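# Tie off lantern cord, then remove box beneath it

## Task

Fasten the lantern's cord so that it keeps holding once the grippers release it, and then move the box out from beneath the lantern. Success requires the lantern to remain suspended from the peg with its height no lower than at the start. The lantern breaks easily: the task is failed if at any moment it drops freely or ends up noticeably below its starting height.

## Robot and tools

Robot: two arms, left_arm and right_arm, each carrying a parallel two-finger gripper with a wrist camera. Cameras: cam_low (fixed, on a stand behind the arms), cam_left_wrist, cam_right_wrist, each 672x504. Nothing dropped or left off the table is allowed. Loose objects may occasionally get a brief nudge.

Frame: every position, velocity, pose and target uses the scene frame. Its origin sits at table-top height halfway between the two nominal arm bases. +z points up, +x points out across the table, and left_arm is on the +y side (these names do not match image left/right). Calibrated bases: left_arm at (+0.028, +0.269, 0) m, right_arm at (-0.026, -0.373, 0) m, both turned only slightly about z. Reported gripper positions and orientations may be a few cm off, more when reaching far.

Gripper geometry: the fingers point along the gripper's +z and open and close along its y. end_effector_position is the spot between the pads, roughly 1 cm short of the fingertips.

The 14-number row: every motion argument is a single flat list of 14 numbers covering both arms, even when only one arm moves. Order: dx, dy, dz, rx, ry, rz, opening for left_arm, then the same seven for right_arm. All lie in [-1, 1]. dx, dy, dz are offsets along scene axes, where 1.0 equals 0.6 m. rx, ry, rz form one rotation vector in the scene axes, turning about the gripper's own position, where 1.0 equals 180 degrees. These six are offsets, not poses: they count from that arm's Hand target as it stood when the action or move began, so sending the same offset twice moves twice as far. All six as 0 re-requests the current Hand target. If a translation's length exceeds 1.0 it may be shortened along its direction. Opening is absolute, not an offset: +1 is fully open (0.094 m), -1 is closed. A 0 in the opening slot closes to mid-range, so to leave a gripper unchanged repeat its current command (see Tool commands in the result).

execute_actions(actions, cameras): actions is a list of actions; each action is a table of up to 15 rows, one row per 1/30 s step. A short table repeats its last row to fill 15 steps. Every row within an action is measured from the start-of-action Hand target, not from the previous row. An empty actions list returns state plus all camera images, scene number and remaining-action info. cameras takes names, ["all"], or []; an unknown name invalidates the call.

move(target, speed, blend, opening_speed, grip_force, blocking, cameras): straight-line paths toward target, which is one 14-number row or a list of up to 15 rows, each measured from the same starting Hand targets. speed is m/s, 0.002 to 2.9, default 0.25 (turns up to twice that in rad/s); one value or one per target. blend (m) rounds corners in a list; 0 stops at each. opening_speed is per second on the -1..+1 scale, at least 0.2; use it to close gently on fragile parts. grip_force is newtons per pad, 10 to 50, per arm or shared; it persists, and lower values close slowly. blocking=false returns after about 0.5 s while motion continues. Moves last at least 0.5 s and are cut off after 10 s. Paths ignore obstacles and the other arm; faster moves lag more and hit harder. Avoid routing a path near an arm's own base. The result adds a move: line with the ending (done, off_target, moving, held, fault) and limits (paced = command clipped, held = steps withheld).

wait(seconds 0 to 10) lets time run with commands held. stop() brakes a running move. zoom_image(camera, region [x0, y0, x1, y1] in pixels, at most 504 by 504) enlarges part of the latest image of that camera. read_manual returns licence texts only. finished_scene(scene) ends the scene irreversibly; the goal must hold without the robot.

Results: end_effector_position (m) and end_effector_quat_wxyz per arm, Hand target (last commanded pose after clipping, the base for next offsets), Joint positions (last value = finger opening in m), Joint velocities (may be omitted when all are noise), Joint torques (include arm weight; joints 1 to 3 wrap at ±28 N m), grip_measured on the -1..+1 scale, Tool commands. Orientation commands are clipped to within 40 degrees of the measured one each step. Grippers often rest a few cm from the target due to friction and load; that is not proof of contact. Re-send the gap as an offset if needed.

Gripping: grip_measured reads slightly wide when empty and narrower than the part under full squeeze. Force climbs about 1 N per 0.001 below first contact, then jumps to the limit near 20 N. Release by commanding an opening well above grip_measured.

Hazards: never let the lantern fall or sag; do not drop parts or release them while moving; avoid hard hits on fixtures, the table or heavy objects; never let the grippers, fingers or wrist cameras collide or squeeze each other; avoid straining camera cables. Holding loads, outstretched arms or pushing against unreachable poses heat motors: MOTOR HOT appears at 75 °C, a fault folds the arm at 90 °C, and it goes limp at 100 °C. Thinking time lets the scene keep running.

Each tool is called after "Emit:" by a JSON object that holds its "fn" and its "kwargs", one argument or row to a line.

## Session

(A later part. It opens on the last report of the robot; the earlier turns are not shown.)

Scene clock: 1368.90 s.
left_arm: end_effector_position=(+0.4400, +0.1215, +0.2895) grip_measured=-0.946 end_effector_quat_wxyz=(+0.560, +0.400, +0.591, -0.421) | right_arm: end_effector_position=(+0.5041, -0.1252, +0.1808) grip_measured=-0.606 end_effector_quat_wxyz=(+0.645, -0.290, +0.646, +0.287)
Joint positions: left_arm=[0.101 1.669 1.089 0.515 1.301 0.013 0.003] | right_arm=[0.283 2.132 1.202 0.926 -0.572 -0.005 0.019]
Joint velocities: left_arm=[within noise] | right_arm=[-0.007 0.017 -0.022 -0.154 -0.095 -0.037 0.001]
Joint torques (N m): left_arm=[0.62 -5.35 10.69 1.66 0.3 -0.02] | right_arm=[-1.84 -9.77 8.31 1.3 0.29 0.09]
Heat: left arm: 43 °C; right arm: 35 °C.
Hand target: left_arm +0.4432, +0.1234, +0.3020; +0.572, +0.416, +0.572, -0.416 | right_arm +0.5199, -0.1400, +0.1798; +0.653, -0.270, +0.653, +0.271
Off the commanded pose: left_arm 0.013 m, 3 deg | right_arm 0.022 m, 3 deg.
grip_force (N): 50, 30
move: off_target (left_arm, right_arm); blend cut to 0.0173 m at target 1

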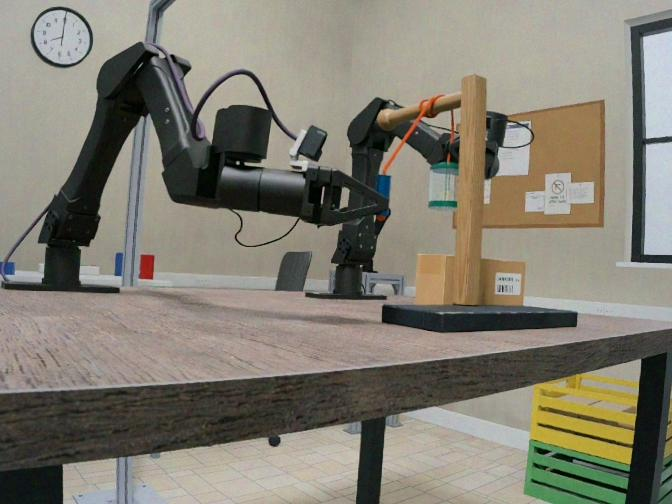

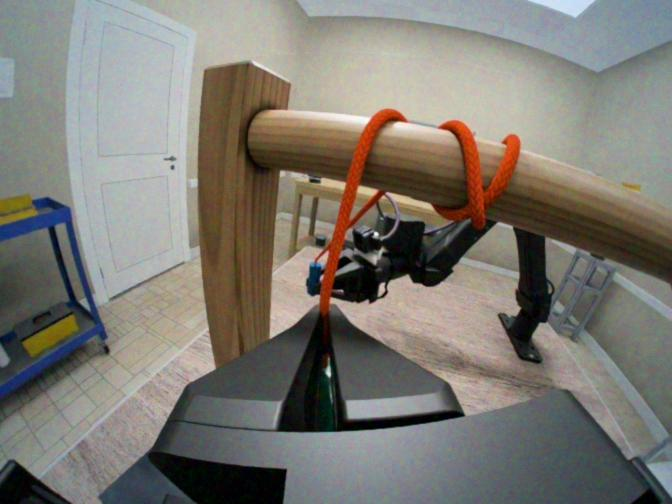

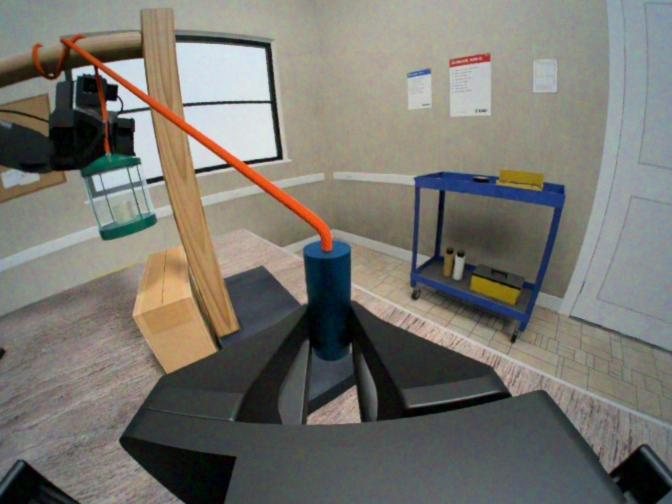

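Emit:
{"fn": "move", "kwargs": {
  "target": [
    [0,0,0,0,0,0,-1.0, -0.1667,0.1,-0.0333,0,0,0,-0.85],
    [0,0,0,0,0,0,-1.0, -0.3833,0.35,-0.025,0,0,0,-0.85],
    [0,0,0,0,0,0,-1.0, -0.4417,0.5167,0.0833,0,0,0,-0.85],
    [0,0,0,0,0,0,-1.0, -0.4367,0.55,0.3,0,0,0,-0.85],
    [0,0,0,0,0,0,-1.0, -0.4,0.5417,0.4333,0,0,0,-0.85],
    [0,0,0,0,0,0,-1.0, -0.35,0.45,0.5,0,0,0,-0.85],
    [0,0,0,0,0,0,-1.0, -0.2833,0.3333,0.5,0,0,0,-0.85],
    [0,0,0,0,0,0,-1.0, -0.2167,0.2333,0.3667,0,0,0,-0.85],
    [0,0,0,0,0,0,-1.0, -0.15,0.15,0.1833,0,0,0,-0.85]
  ],
  "speed": 0.15,
  "blend": [0.03,0.03,0.03,0.02,0.02,0.02,0.02,0.03,0],
  "cameras": ["all"]
}}

Emit:
{"fn": "zoom_image", "kwargs": {
  "camera": "cam_left_wrist",
  "region": [310, 80, 672, 340]
}}

Scene clock: 1416.07 s.
left_arm: end_effector_position=(+0.4400, +0.1215, +0.2895) grip_measured=-0.946 end_effector_quat_wxyz=(+0.560, +0.400, +0.591, -0.421) | right_arm: end_effector_position=(+0.4288, -0.0499, +0.2805) grip_measured=-0.606 end_effector_quat_wxyz=(+0.640, -0.273, +0.667, +0.266)
Joint positions: left_arm=[0.101 1.669 1.089 0.515 1.301 0.013 0.003] | right_arm=[0.553 1.778 1.188 0.55 -0.244 -0.005 0.019]
Joint torques (N m): left_arm=[0.62 -5.34 10.69 1.67 0.29 -0.03] | right_arm=[-0.25 -9.07 7.43 1.75 -0.07 0.08]
Heat: left arm: 43 °C; right arm: 35 °C.
Hand target: left_arm +0.4432, +0.1234, +0.3019; +0.572, +0.416, +0.572, -0.416 | right_arm +0.4298, -0.0499, +0.2898; +0.653, -0.270, +0.653, +0.271
Off the commanded pose: left_arm 0.013 m, 3 deg | right_arm 0.009 m, 2 deg.
grip_force (N): 50, 30
move: off_target (left_arm)

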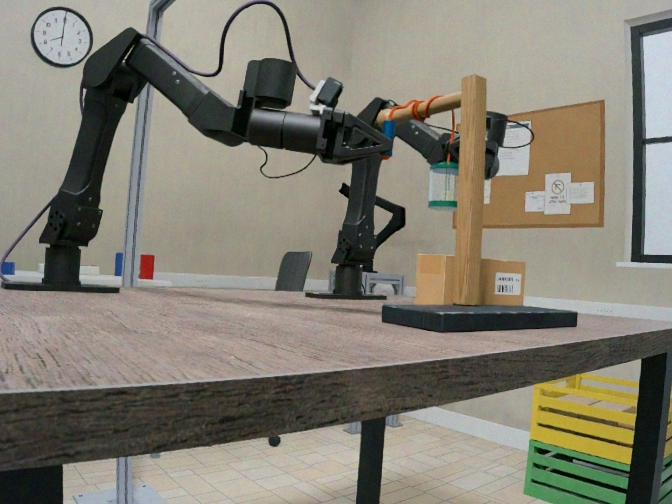

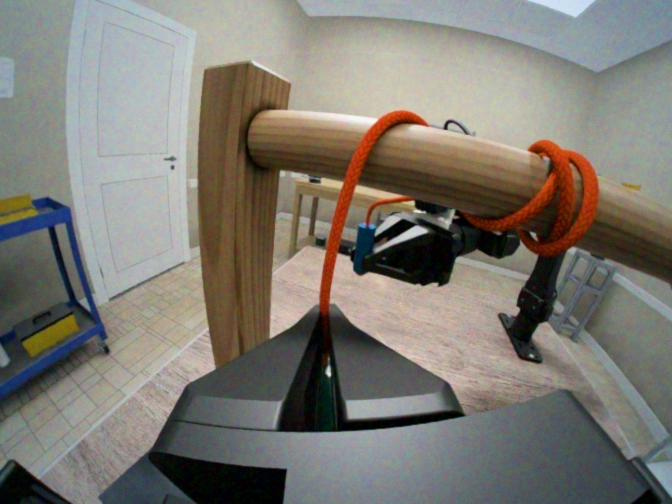

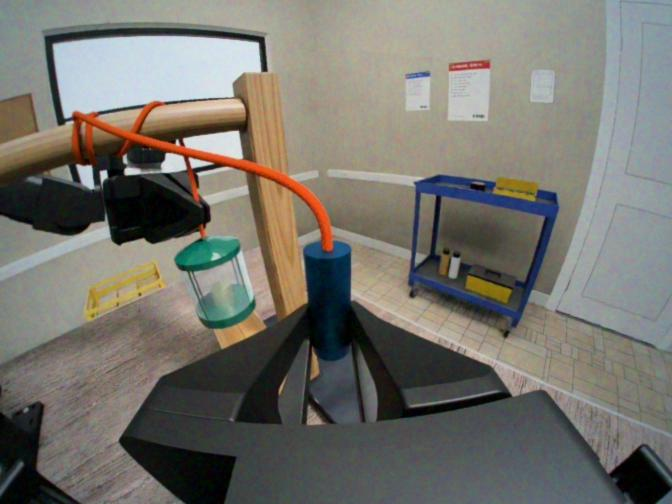

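Scaled by 1.392 from the camera's 672x504 image, which has a finer 960x720 frame.

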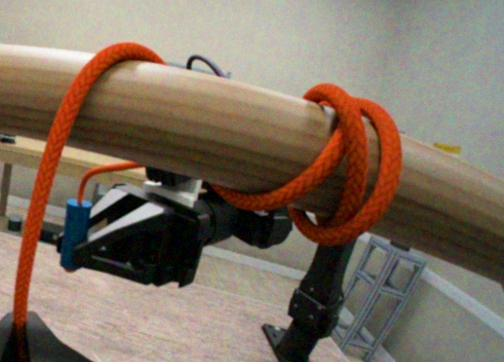

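Emit:
{"fn": "move", "kwargs": {
  "target": [
    [0,0,0,0,0,0,-1.0, 0.1,0.0333,-0.05,0,0,0,-0.85],
    [0,0,0,0,0,0,-1.0, 0.1333,0.0083,-0.0667,0,0,0,-0.85]
  ],
  "speed": [0.12,0.05],
  "blend": [0.01,0],
  "cameras": ["all"]
}}

Emit:
{"fn": "zoom_image", "kwargs": {
  "camera": "cam_left_wrist",
  "region": [310, 80, 672, 340]
}}

Scene clock: 1439.63 s.
left_arm: end_effector_position=(+0.4400, +0.1215, +0.2895) grip_measured=-0.946 end_effector_quat_wxyz=(+0.560, +0.400, +0.591, -0.421) | right_arm: end_effector_position=(+0.4837, -0.0245, +0.2569) grip_measured=-0.606 end_effector_quat_wxyz=(+0.648, -0.301, +0.633, +0.298)
Joint positions: left_arm=[0.101 1.669 1.089 0.515 1.301 0.013 0.003] | right_arm=[0.502 2.062 1.419 0.661 -0.388 -0.006 0.019]
Joint torques (N m): left_arm=[0.64 -5.29 10.65 1.66 0.31 -0.04] | right_arm=[-2.63 -9.74 9.16 1.19 0.52 0.1]
Heat: left arm: 43 °C; right arm: 36 °C.
Hand target: left_arm +0.4432, +0.1234, +0.3019; +0.572, +0.416, +0.572, -0.416 | right_arm +0.5098, -0.0450, +0.2498; +0.653, -0.270, +0.653, +0.271
Off the commanded pose: left_arm 0.013 m, 3 deg | right_arm 0.034 m, 5 deg.
grip_force (N): 50, 30
move: off_target (left_arm, right_arm)

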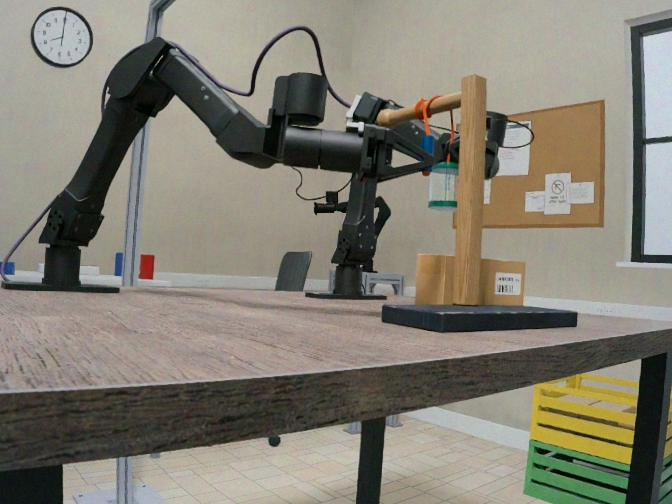

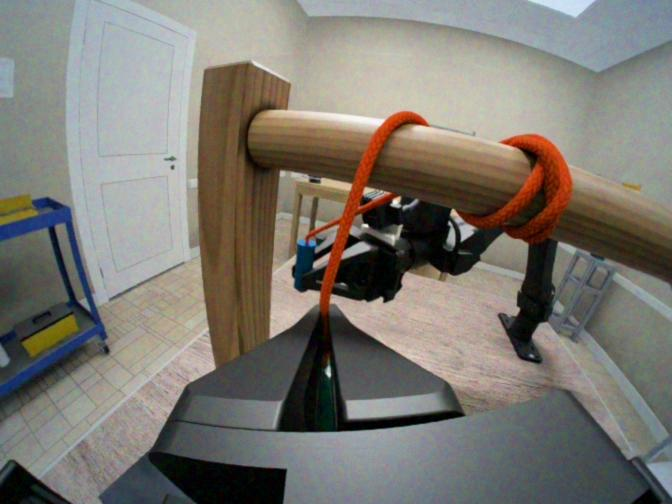

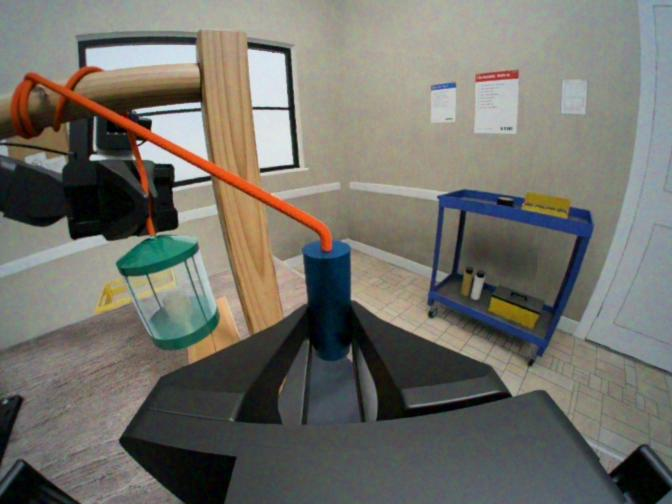

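Scaled by 1.392 from the camera's 672x504 image, which has a finer 960x720 frame.

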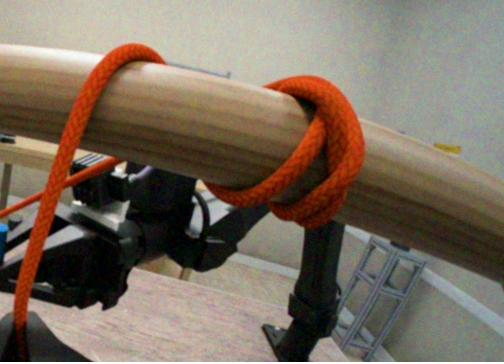

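Emit:
{"fn": "move", "kwargs": {
  "target": [
    [0,0,0,0,0,0,-1.0, -0.25,0.1583,-0.0917,0,0,0,-0.85],
    [0,0,-0.0667,0,0,0,-1.0, -0.25,0.1583,-0.0917,0,0,0,-0.85]
  ],
  "speed": [0.12,0.04],
  "cameras": ["all"]
}}

Emit:
{"fn": "zoom_image", "kwargs": {
  "camera": "cam_left_wrist",
  "region": [310, 60, 672, 340]
}}

Emit:
{"fn": "zoom_image", "kwargs": {
  "camera": "cam_low",
  "region": [360, 60, 580, 340]
}}

Scene clock: 1542.07 s.
left_arm: end_effector_position=(+0.4383, +0.1201, +0.2836) grip_measured=-0.946 end_effector_quat_wxyz=(+0.591, +0.437, +0.548, -0.400) | right_arm: end_effector_position=(+0.3603, +0.0542, +0.1679) grip_measured=-0.606 end_effector_quat_wxyz=(+0.632, -0.286, +0.671, +0.263)
Joint positions: left_arm=[0.101 1.713 1.045 0.741 1.329 0.007 0.003] | right_arm=[0.865 2.042 1.063 0.916 0.053 -0.006 0.019]
Joint torques (N m): left_arm=[0.58 -4.27 5.39 1.15 -0.03 -0.07] | right_arm=[-0.1 -13.63 5.74 1.69 0.11 0.09]
Heat: left arm: 44 °C; right arm: 35 °C.
Hand target: left_arm +0.4432, +0.1234, +0.2620; +0.572, +0.416, +0.571, -0.416 | right_arm +0.3599, +0.0499, +0.1948; +0.653, -0.270, +0.653, +0.271
Off the commanded pose: left_arm 0.022 m, 5 deg | right_arm 0.027 m, 4 deg.
grip_force (N): 50, 30
move: off_target (left_arm, right_arm)

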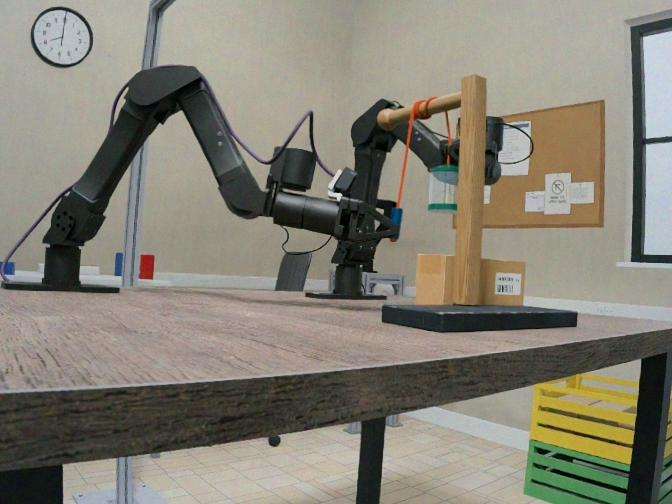

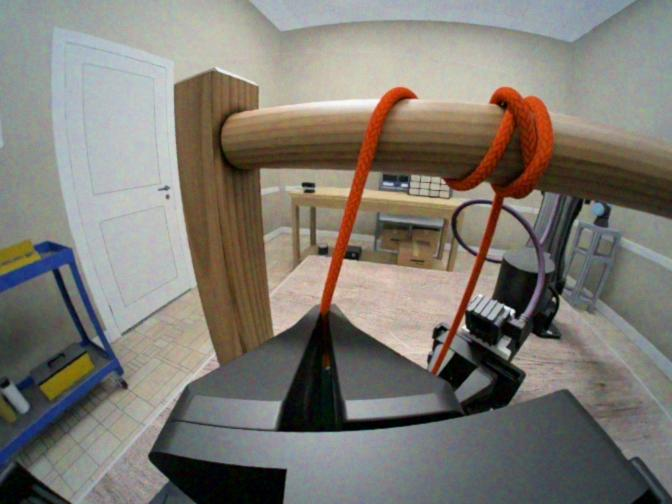

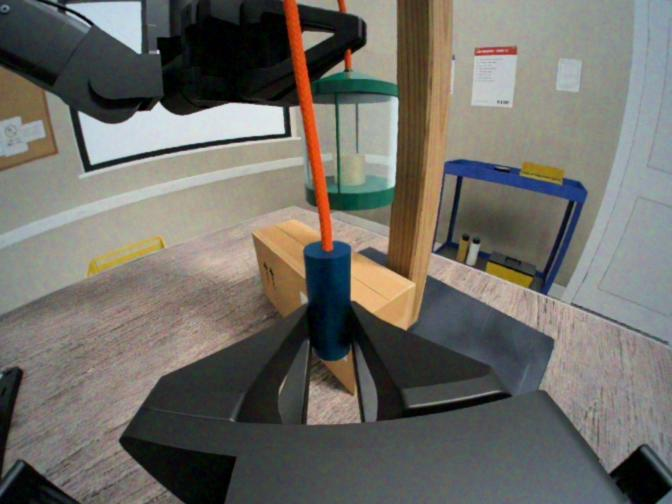

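Scaled by 1.392 from the camera's 672x504 image, which has a finer 960x720 frame.

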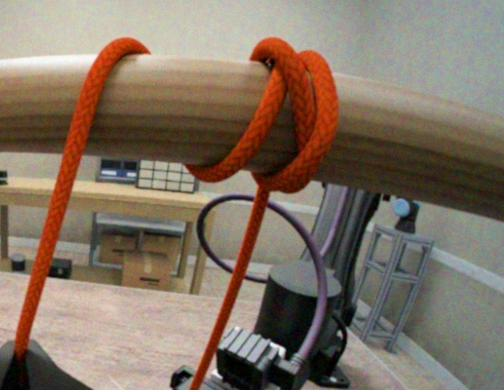

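Scaled by 1.800 from the camera's 672x504 image, which has a finer 960x720 frame.

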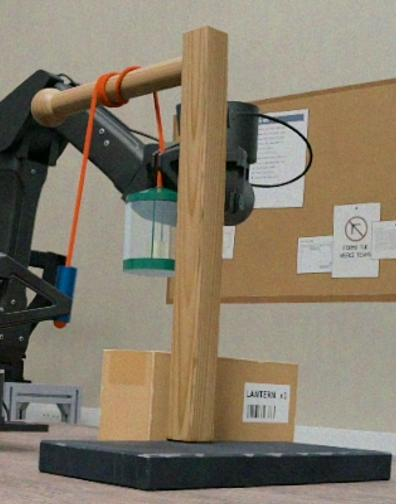

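Emit:
{"fn": "move", "kwargs": {
  "target": [
    [0,0,0,0,0,0,-1.0, 0,0.025,0.0667,0,0,0,-0.85],
    [0,0,-0.025,0,0,0,-1.0, 0,0.025,0.0667,0,0,0,-0.85]
  ],
  "speed": [0.1,0.03],
  "cameras": ["cam_left_wrist","cam_right_wrist","cam_low"]
}}

Emit:
{"fn": "zoom_image", "kwargs": {
  "camera": "cam_left_wrist",
  "region": [310, 60, 672, 340]
}}

Emit:
{"fn": "zoom_image", "kwargs": {
  "camera": "cam_low",
  "region": [360, 60, 580, 340]
}}

Scene clock: 1569.40 s.
left_arm: end_effector_position=(+0.4399, +0.1202, +0.2600) grip_measured=-0.946 end_effector_quat_wxyz=(+0.579, +0.427, +0.561, -0.410) | right_arm: end_effector_position=(+0.3597, +0.0635, +0.1965) grip_measured=-0.606 end_effector_quat_wxyz=(+0.630, -0.286, +0.674, +0.258)
Joint positions: left_arm=[0.101 1.751 1.007 0.774 1.328 0.005 0.003] | right_arm=[0.885 1.988 1.135 0.78 0.079 -0.006 0.019]
Joint torques (N m): left_arm=[0.57 -5.11 5.85 1.44 0.01 -0.05] | right_arm=[0.31 -14 9.17 1.41 0.1 0.1]
Heat: left arm: 41 °C; right arm: 36 °C.
Hand target: left_arm +0.4432, +0.1234, +0.2471; +0.572, +0.416, +0.572, -0.416 | right_arm +0.3599, +0.0649, +0.2348; +0.654, -0.270, +0.653, +0.271
Off the commanded pose: left_arm 0.014 m, 2 deg | right_arm 0.038 m, 4 deg.
grip_force (N): 50, 30
move: off_target (left_arm, right_arm)

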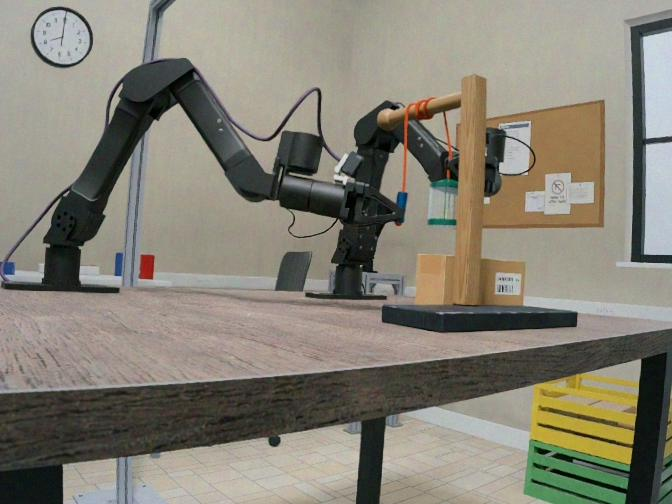

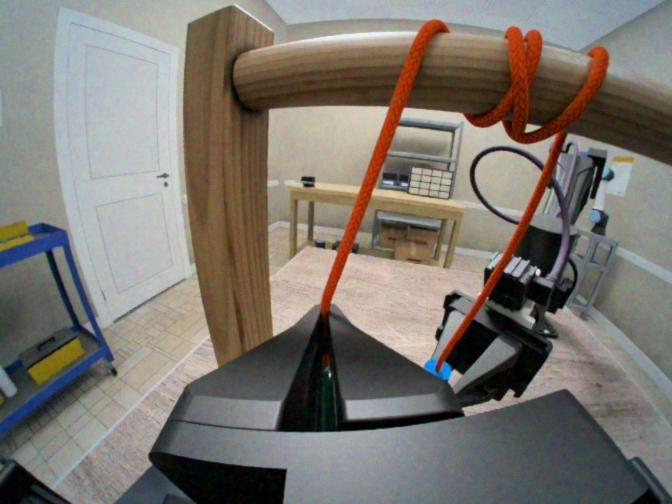

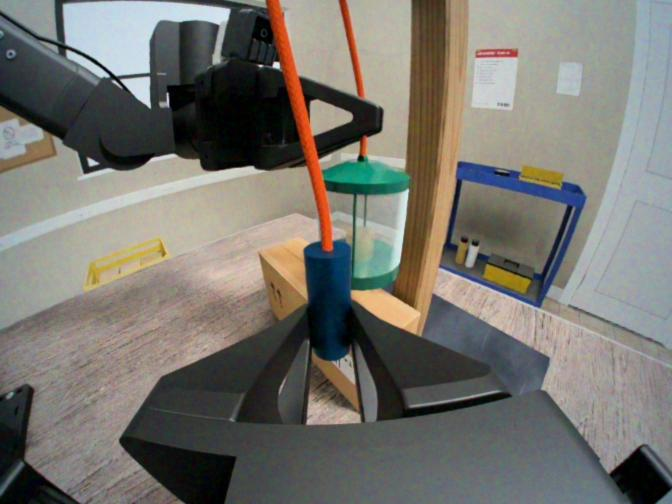

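Scaled by 1.392 from the camera's 672x504 image, which has a finer 960x720 frame.

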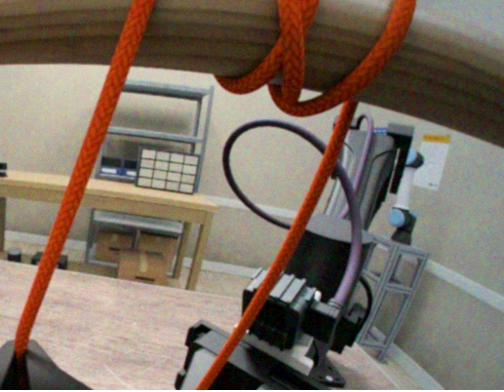

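Scaled by 1.800 from the camera's 672x504 image, which has a finer 960x720 frame.

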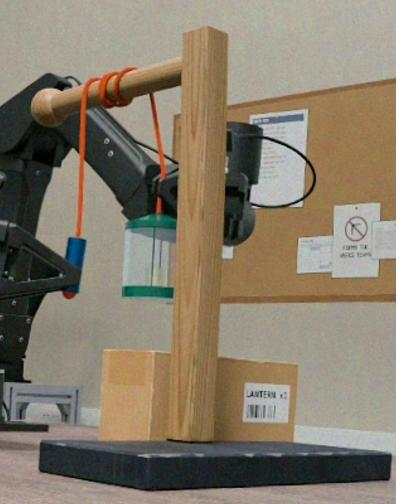

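Emit:
{"fn": "move", "kwargs": {
  "target": [
    [0,0,0.1333,0,0,0,-1.0, 0.1667,-0.1583,0.0417,0,0,0,-0.85],
    [0,0,0.1333,0,0,0,-1.0, 0.25,-0.1917,0.0167,0,0,0,-0.85]
  ],
  "speed": [0.08,0.05],
  "blend": [0.01,0],
  "cameras": ["all"]
}}

Emit:
{"fn": "zoom_image", "kwargs": {
  "camera": "cam_left_wrist",
  "region": [310, 60, 672, 340]
}}

Emit:
{"fn": "zoom_image", "kwargs": {
  "camera": "cam_low",
  "region": [360, 60, 580, 340]
}}

Scene clock: 1610.43 s.
left_arm: end_effector_position=(+0.4479, +0.1210, +0.2924) grip_measured=-0.946 end_effector_quat_wxyz=(+0.542, +0.392, +0.599, -0.441) | right_arm: end_effector_position=(+0.4745, -0.0228, +0.2630) grip_measured=-0.606 end_effector_quat_wxyz=(+0.655, -0.313, +0.615, +0.309)
Joint positions: left_arm=[0.101 1.706 1.156 0.454 1.322 -0.01 0.003] | right_arm=[0.502 2.049 1.391 0.711 -0.424 -0.008 0.019]
Joint torques (N m): left_arm=[0.55 -10.3 10.69 1.46 0.12 0.11] | right_arm=[-3.43 -9.11 8.62 0.97 0.77 0.11]
Heat: left arm: 42 °C; right arm: 40 °C.
Hand target: left_arm +0.4431, +0.1234, +0.3271; +0.572, +0.416, +0.571, -0.416 | right_arm +0.5099, -0.0500, +0.2450; +0.654, -0.270, +0.653, +0.271
Off the commanded pose: left_arm 0.035 m, 6 deg | right_arm 0.048 m, 8 deg.
grip_force (N): 50, 30
move: off_target (left_arm, right_arm)

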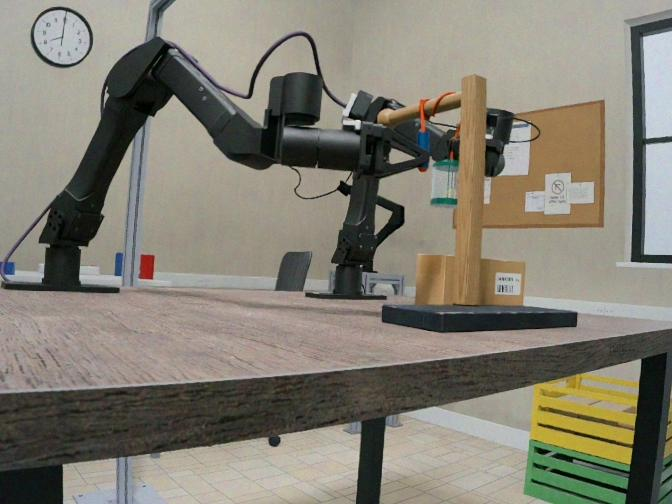

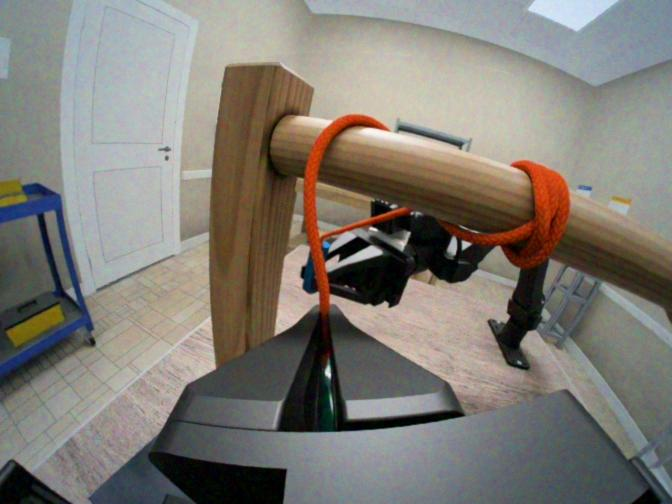

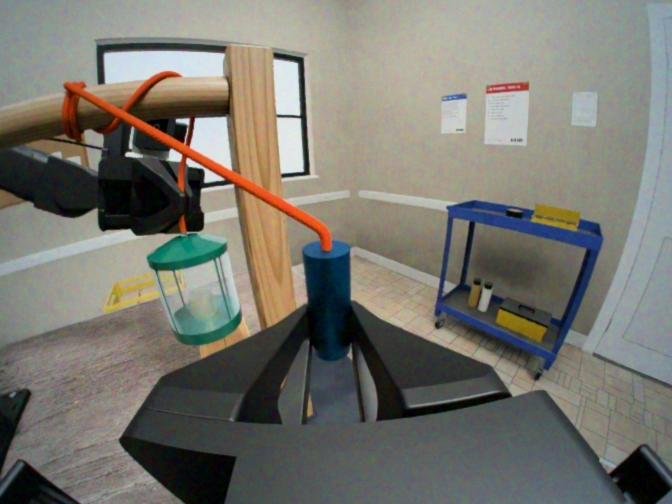

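Scaled by 1.392 from the camera's 672x504 image, which has a finer 960x720 frame.

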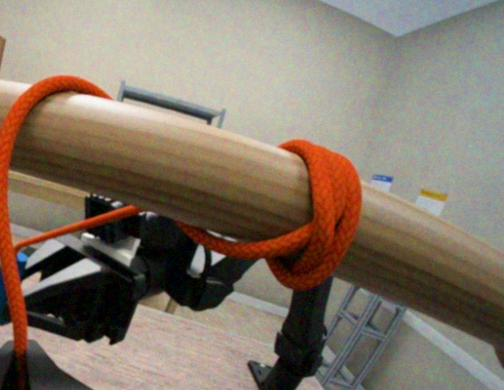

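Scaled by 1.800 from the camera's 672x504 image, which has a finer 960x720 frame.

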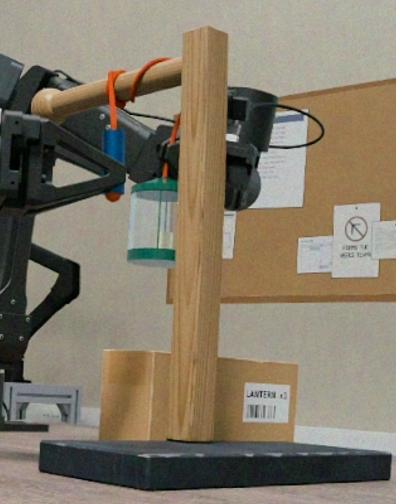

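Emit:
{"fn": "move", "kwargs": {
  "target": [
    [0,0,0,0,0,0,-1.0, -0.15,0.05,-0.0083,0,0,0,-0.85],
    [0,0,0,0,0,0,-1.0, -0.3,0.15,-0.0417,0,0,0,-0.85],
    [0,0,0,0,0,0,-1.0, -0.375,0.25,-0.0333,0,0,0,-0.85],
    [0,0,0,0,0,0,-1.0, -0.3967,0.3583,0.0417,0.1179,0.1179,0,-0.85],
    [0,0,0,0,0,0,-1.0, -0.4133,0.3917,0.1917,0.2357,0.2357,0,-0.85],
    [0,0,0,0,0,0,-1.0, -0.4083,0.3833,0.325,0.3143,0.3143,0,-0.85],
    [0,0,0,0,0,0,-1.0, -0.375,0.35,0.3917,0.3536,0.3536,0,-0.85]
  ],
  "speed": [0.12,0.12,0.12,0.25,0.25,0.25,0.15],
  "blend": [0.02,0.02,0.02,0.02,0.02,0.02,0],
  "cameras": ["all"]
}}

Emit:
{"fn": "zoom_image", "kwargs": {
  "camera": "cam_left_wrist",
  "region": [310, 60, 672, 340]
}}

Emit:
{"fn": "zoom_image", "kwargs": {
  "camera": "cam_low",
  "region": [340, 40, 520, 240]
}}

Scene clock: 1646.80 s.
left_arm: end_effector_position=(+0.4479, +0.1210, +0.2924) grip_measured=-0.946 end_effector_quat_wxyz=(+0.542, +0.392, +0.599, -0.441) | right_arm: end_effector_position=(+0.2850, +0.1624, +0.4668) grip_measured=-0.606 end_effector_quat_wxyz=(+0.272, +0.270, +0.664, +0.642)
Joint positions: left_arm=[0.101 1.706 1.156 0.454 1.322 -0.01 0.003] | right_arm=[1.161 2.146 2.465 -0.349 0.361 1.567 0.019]
Joint torques (N m): left_arm=[0.59 -10.24 10.66 1.48 0.11 0.12] | right_arm=[-0.18 -11.58 9.88 1.36 -0.01 0.07]
Heat: left arm: 45 °C; right arm: 36 °C.
Hand target: left_arm +0.4431, +0.1234, +0.3271; +0.572, +0.416, +0.571, -0.416 | right_arm +0.2849, +0.1600, +0.4799; +0.271, +0.271, +0.653, +0.653
Off the commanded pose: left_arm 0.035 m, 6 deg | right_arm 0.013 m, 2 deg.
grip_force (N): 50, 30
move: off_target (left_arm, right_arm)

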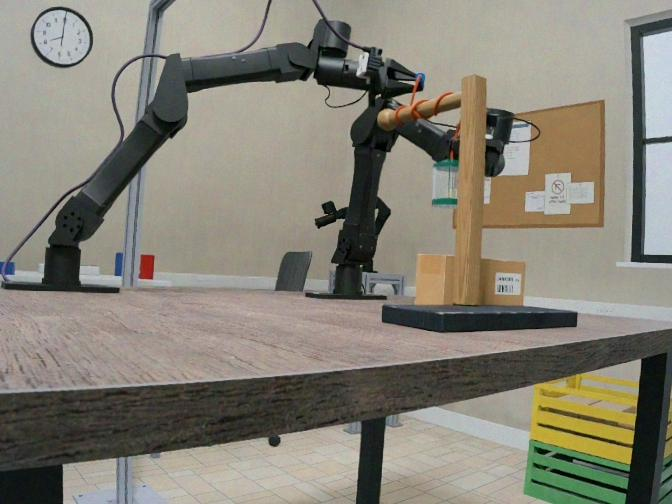

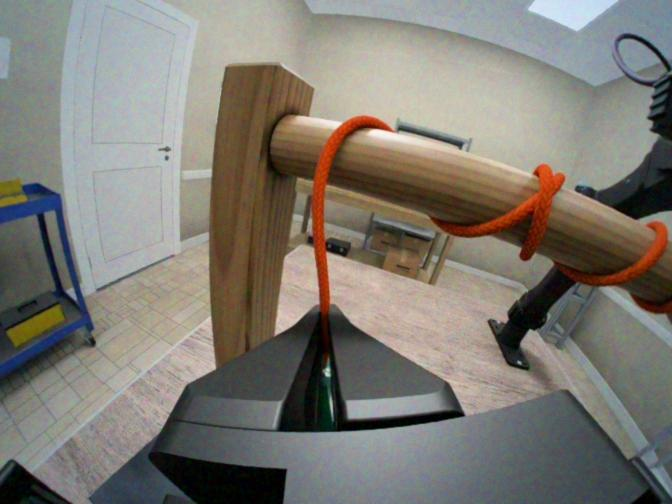

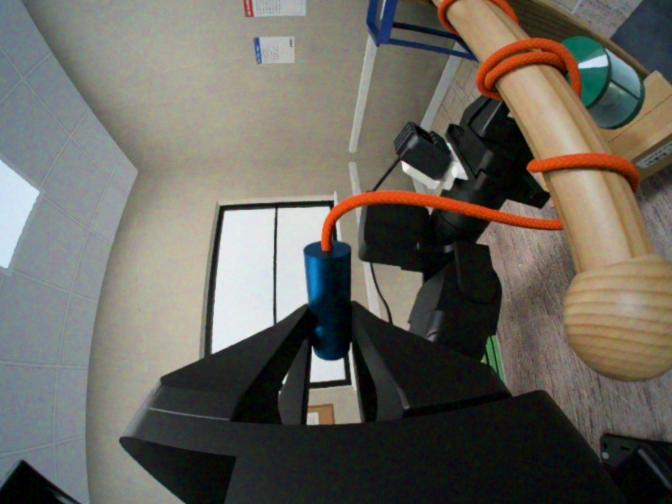

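Scaled by 1.392 from the camera's 672x504 image, which has a finer 960x720 frame.

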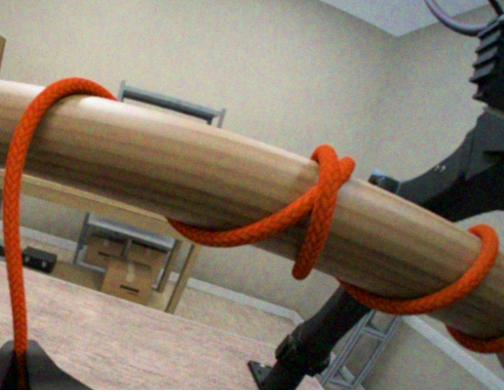

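Scaled by 2.520 from the camera's 672x504 image, which has a finer 960x720 frame.

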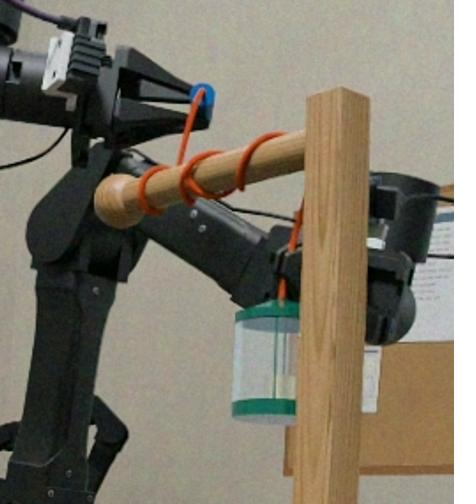

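Emit:
{"fn": "move", "kwargs": {
  "target": [
    [0,0,0,0,0,0,-1.0, 0.0583,-0.0583,0.0083,0,0,0,-0.85],
    [0,0,0,0,0,0,-1.0, 0.125,-0.1667,-0.0333,-0.1179,-0.1179,0,-0.85],
    [0,0,0,0,0,0,-1.0, 0.1917,-0.2167,-0.2,-0.3536,-0.3536,0,-0.85],
    [0,0,0,0,0,0,-1.0, 0.2417,-0.25,-0.3,-0.3536,-0.3536,0,-0.85]
  ],
  "speed": [0.12,0.25,0.3,0.06],
  "blend": [0.02,0.02,0.01,0],
  "cameras": ["all"]
}}

Emit:
{"fn": "zoom_image", "kwargs": {
  "camera": "cam_left_wrist",
  "region": [310, 60, 672, 340]
}}

Emit:
{"fn": "zoom_image", "kwargs": {
  "camera": "cam_low",
  "region": [340, 40, 520, 240]
}}

Scene clock: 1689.87 s.
left_arm: end_effector_position=(+0.4479, +0.1210, +0.2924) grip_measured=-0.946 end_effector_quat_wxyz=(+0.542, +0.392, +0.599, -0.441) | right_arm: end_effector_position=(+0.4142, +0.0233, +0.3109) grip_measured=-0.606 end_effector_quat_wxyz=(+0.651, -0.288, +0.640, +0.290)
Joint positions: left_arm=[0.101 1.706 1.156 0.454 1.322 -0.01 0.003] | right_arm=[0.698 1.876 1.382 0.51 -0.159 -0.001 0.019]
Joint torques (N m): left_arm=[0.58 -10.25 10.7 1.47 0.12 0.13] | right_arm=[-1.87 -9.28 6.65 1.45 0.32 0.05]
Heat: left arm: 45 °C; right arm: 37 °C.
Hand target: left_arm +0.4431, +0.1234, +0.3271; +0.572, +0.416, +0.571, -0.416 | right_arm +0.4299, +0.0099, +0.3000; +0.654, -0.270, +0.653, +0.271
Off the commanded pose: left_arm 0.035 m, 6 deg | right_arm 0.023 m, 3 deg.
grip_force (N): 50, 30
move: off_target (left_arm, right_arm)

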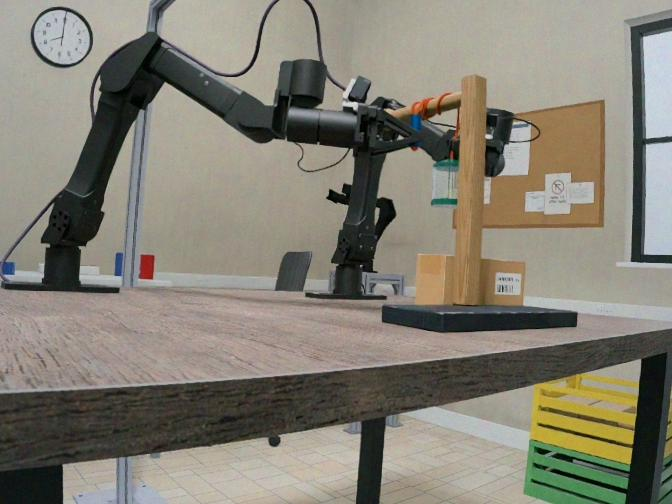

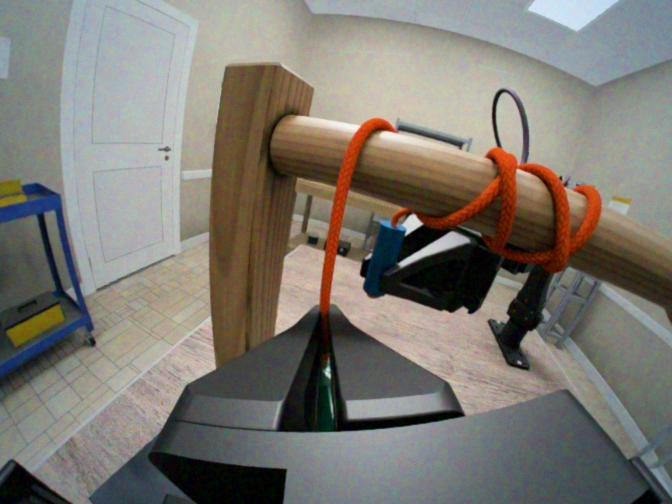

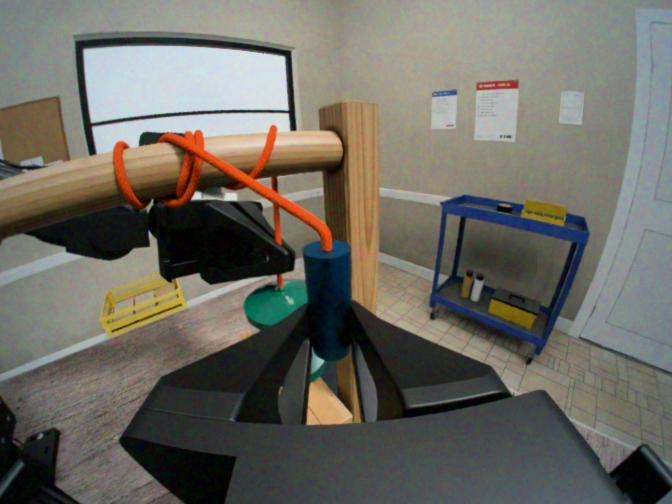

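Scaled by 1.392 from the camera's 672x504 image, which has a finer 960x720 frame.

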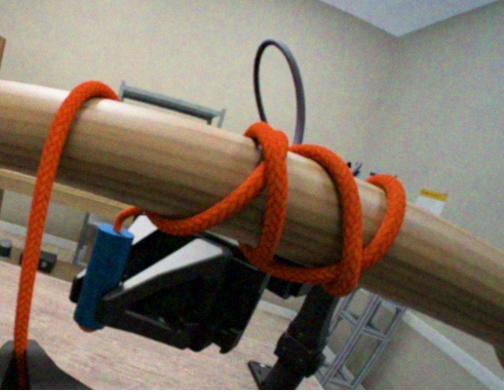

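Scaled by 2.520 from the camera's 672x504 image, which has a finer 960x720 frame.

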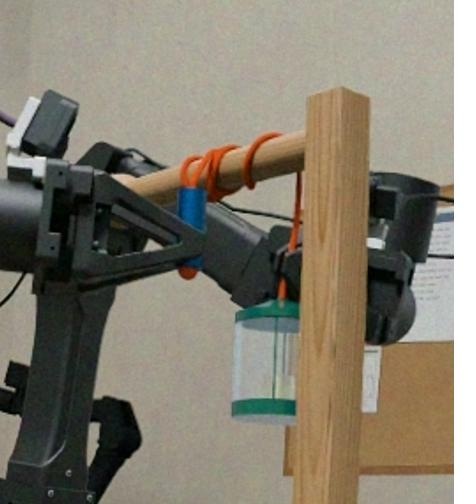

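Emit:
{"fn": "move", "kwargs": {
  "target": [
    [0,0,0,0,0,0,-1.0, -0.1133,0.0917,-0.0833,0,0,0,-0.85],
    [0,0,-0.1083,0,0,0,-1.0, -0.1133,0.0917,-0.0833,0,0,0,-0.85]
  ],
  "speed": [0.08,0.04],
  "cameras": ["all"]
}}

Emit:
{"fn": "zoom_image", "kwargs": {
  "camera": "cam_left_wrist",
  "region": [310, 60, 672, 340]
}}

Emit:
{"fn": "zoom_image", "kwargs": {
  "camera": "cam_low",
  "region": [360, 60, 580, 340]
}}

Scene clock: 1711.93 s.
left_arm: end_effector_position=(+0.4402, +0.1205, +0.2798) grip_measured=-0.946 end_effector_quat_wxyz=(+0.587, +0.431, +0.555, -0.402) | right_arm: end_effector_position=(+0.3599, +0.0648, +0.2705) grip_measured=-0.606 end_effector_quat_wxyz=(+0.666, -0.267, +0.637, +0.280)
Joint positions: left_arm=[0.101 1.718 1.044 0.728 1.322 0.007 0.003] | right_arm=[0.884 1.904 1.217 0.731 0.074 -0.002 0.019]
Joint torques (N m): left_arm=[0.62 -4.67 5.64 1.29 0.05 -0.11] | right_arm=[0.08 -8.69 5.96 1.28 0.11 0.05]
Heat: left arm: 45 °C; right arm: 36 °C.
Hand target: left_arm +0.4432, +0.1234, +0.2620; +0.572, +0.416, +0.572, -0.416 | right_arm +0.3620, +0.0650, +0.2499; +0.654, -0.270, +0.653, +0.271
Off the commanded pose: left_arm 0.018 m, 3 deg | right_arm 0.021 m, 3 deg.
grip_force (N): 50, 30
move: off_target (left_arm, right_arm)

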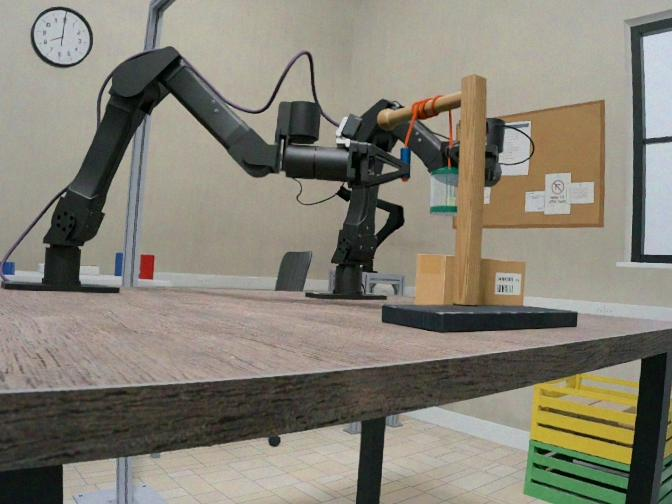

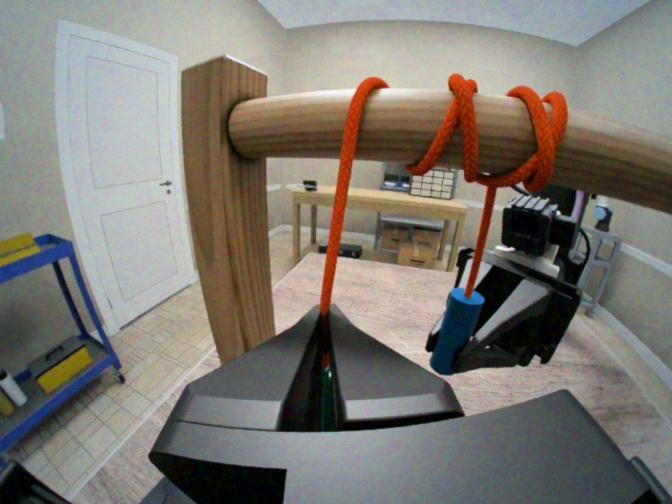

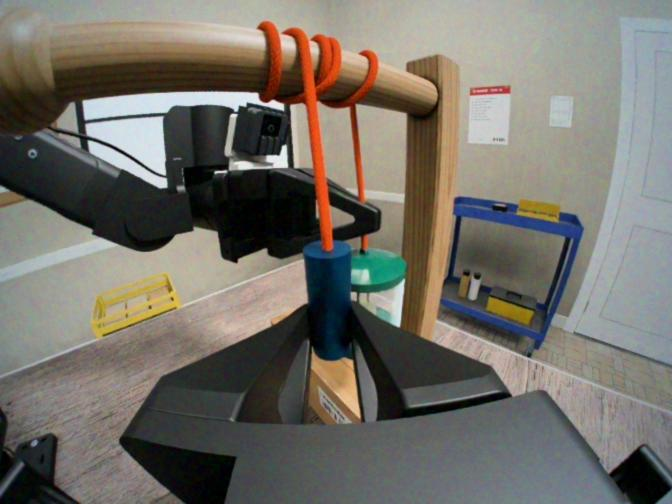

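Scaled by 1.392 from the camera's 672x504 image, which has a finer 960x720 frame.

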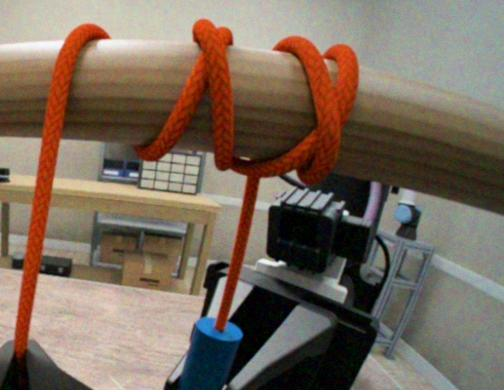

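Scaled by 1.800 from the camera's 672x504 image, which has a finer 960x720 frame.

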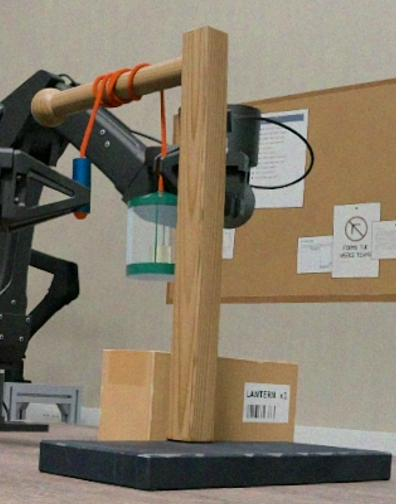

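Emit:
{"fn": "move", "kwargs": {
  "target": [
    [0,0,0,0,0,0,-1.0, -0.003,0.01,0.0367,0,0,0,-0.85],
    [0,0,-0.0333,0,0,0,-1.0, -0.003,0.01,0.0367,0,0,0,-0.85]
  ],
  "speed": [0.05,0.03],
  "cameras": ["cam_low","cam_right_wrist","cam_left_wrist"]
}}

Emit:
{"fn": "zoom_image", "kwargs": {
  "camera": "cam_low",
  "region": [360, 60, 580, 340]
}}

Emit:
{"fn": "zoom_image", "kwargs": {
  "camera": "cam_left_wrist",
  "region": [310, 0, 672, 340]
}}

Scene clock: 1724.17 s.
left_arm: end_effector_position=(+0.4381, +0.1203, +0.2769) grip_measured=-0.946 end_effector_quat_wxyz=(+0.608, +0.447, +0.531, -0.384) | right_arm: end_effector_position=(+0.3600, +0.0683, +0.2699) grip_measured=-0.606 end_effector_quat_wxyz=(+0.659, -0.269, +0.646, +0.274)
Joint positions: left_arm=[0.101 1.739 1.009 0.877 1.323 -0.006 0.003] | right_arm=[0.893 1.904 1.242 0.681 0.089 -0.002 0.019]
Joint torques (N m): left_arm=[0.62 -3.6 4.27 0.74 -0.02 -0.1] | right_arm=[0.4 -10.5 9.28 0.97 0.08 0.05]
Heat: left arm: 43 °C; right arm: 36 °C.
Hand target: left_arm +0.4432, +0.1234, +0.2420; +0.572, +0.416, +0.572, -0.416 | right_arm +0.3602, +0.0710, +0.2720; +0.654, -0.270, +0.653, +0.271
Off the commanded pose: left_arm 0.035 m, 8 deg | right_arm 0.003 m, 1 deg.
grip_force (N): 50, 30
move: off_target (left_arm)

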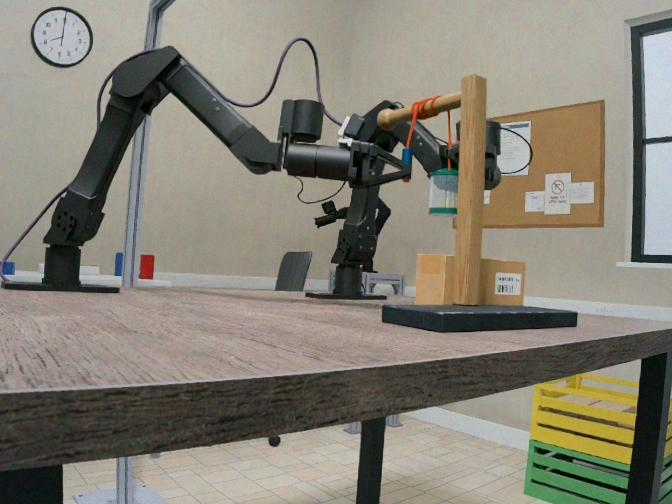

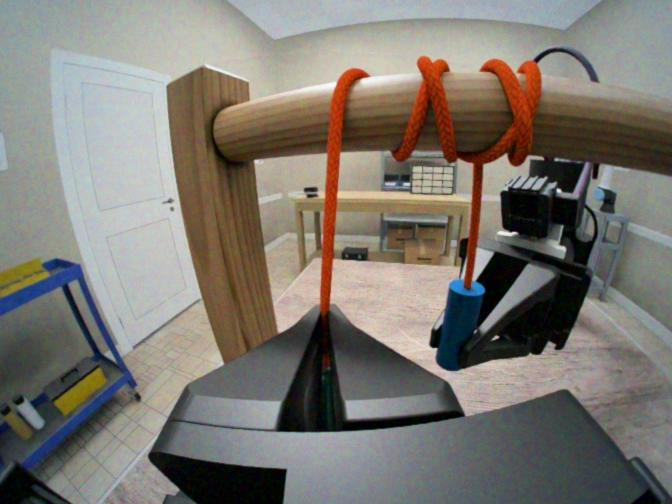

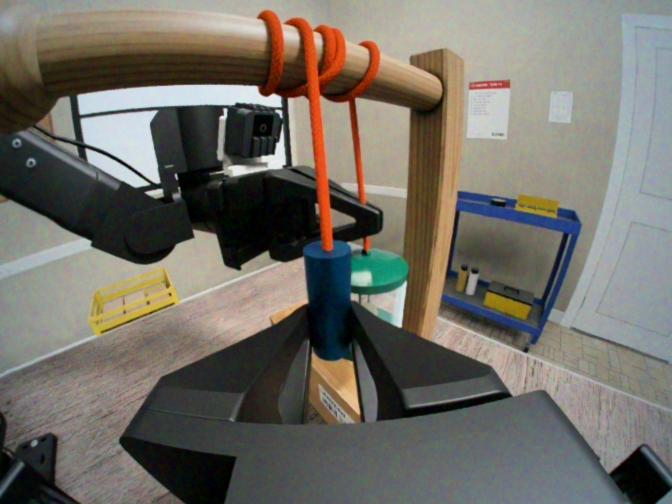

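Scaled by 1.800 from the camera's 672x504 image, which has a finer 960x720 frame.

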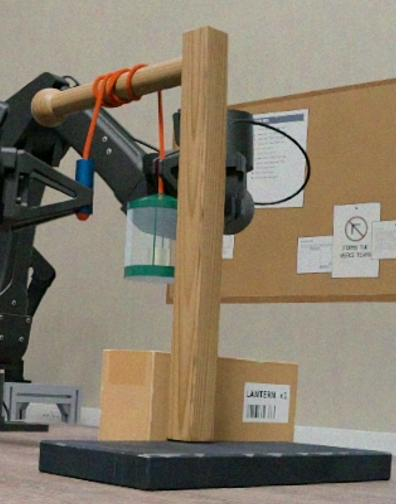

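Scaled by 1.392 from the camera's 672x504 image, which has a finer 960x720 frame.

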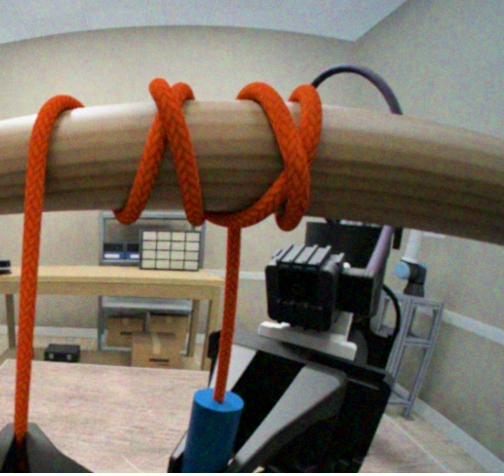

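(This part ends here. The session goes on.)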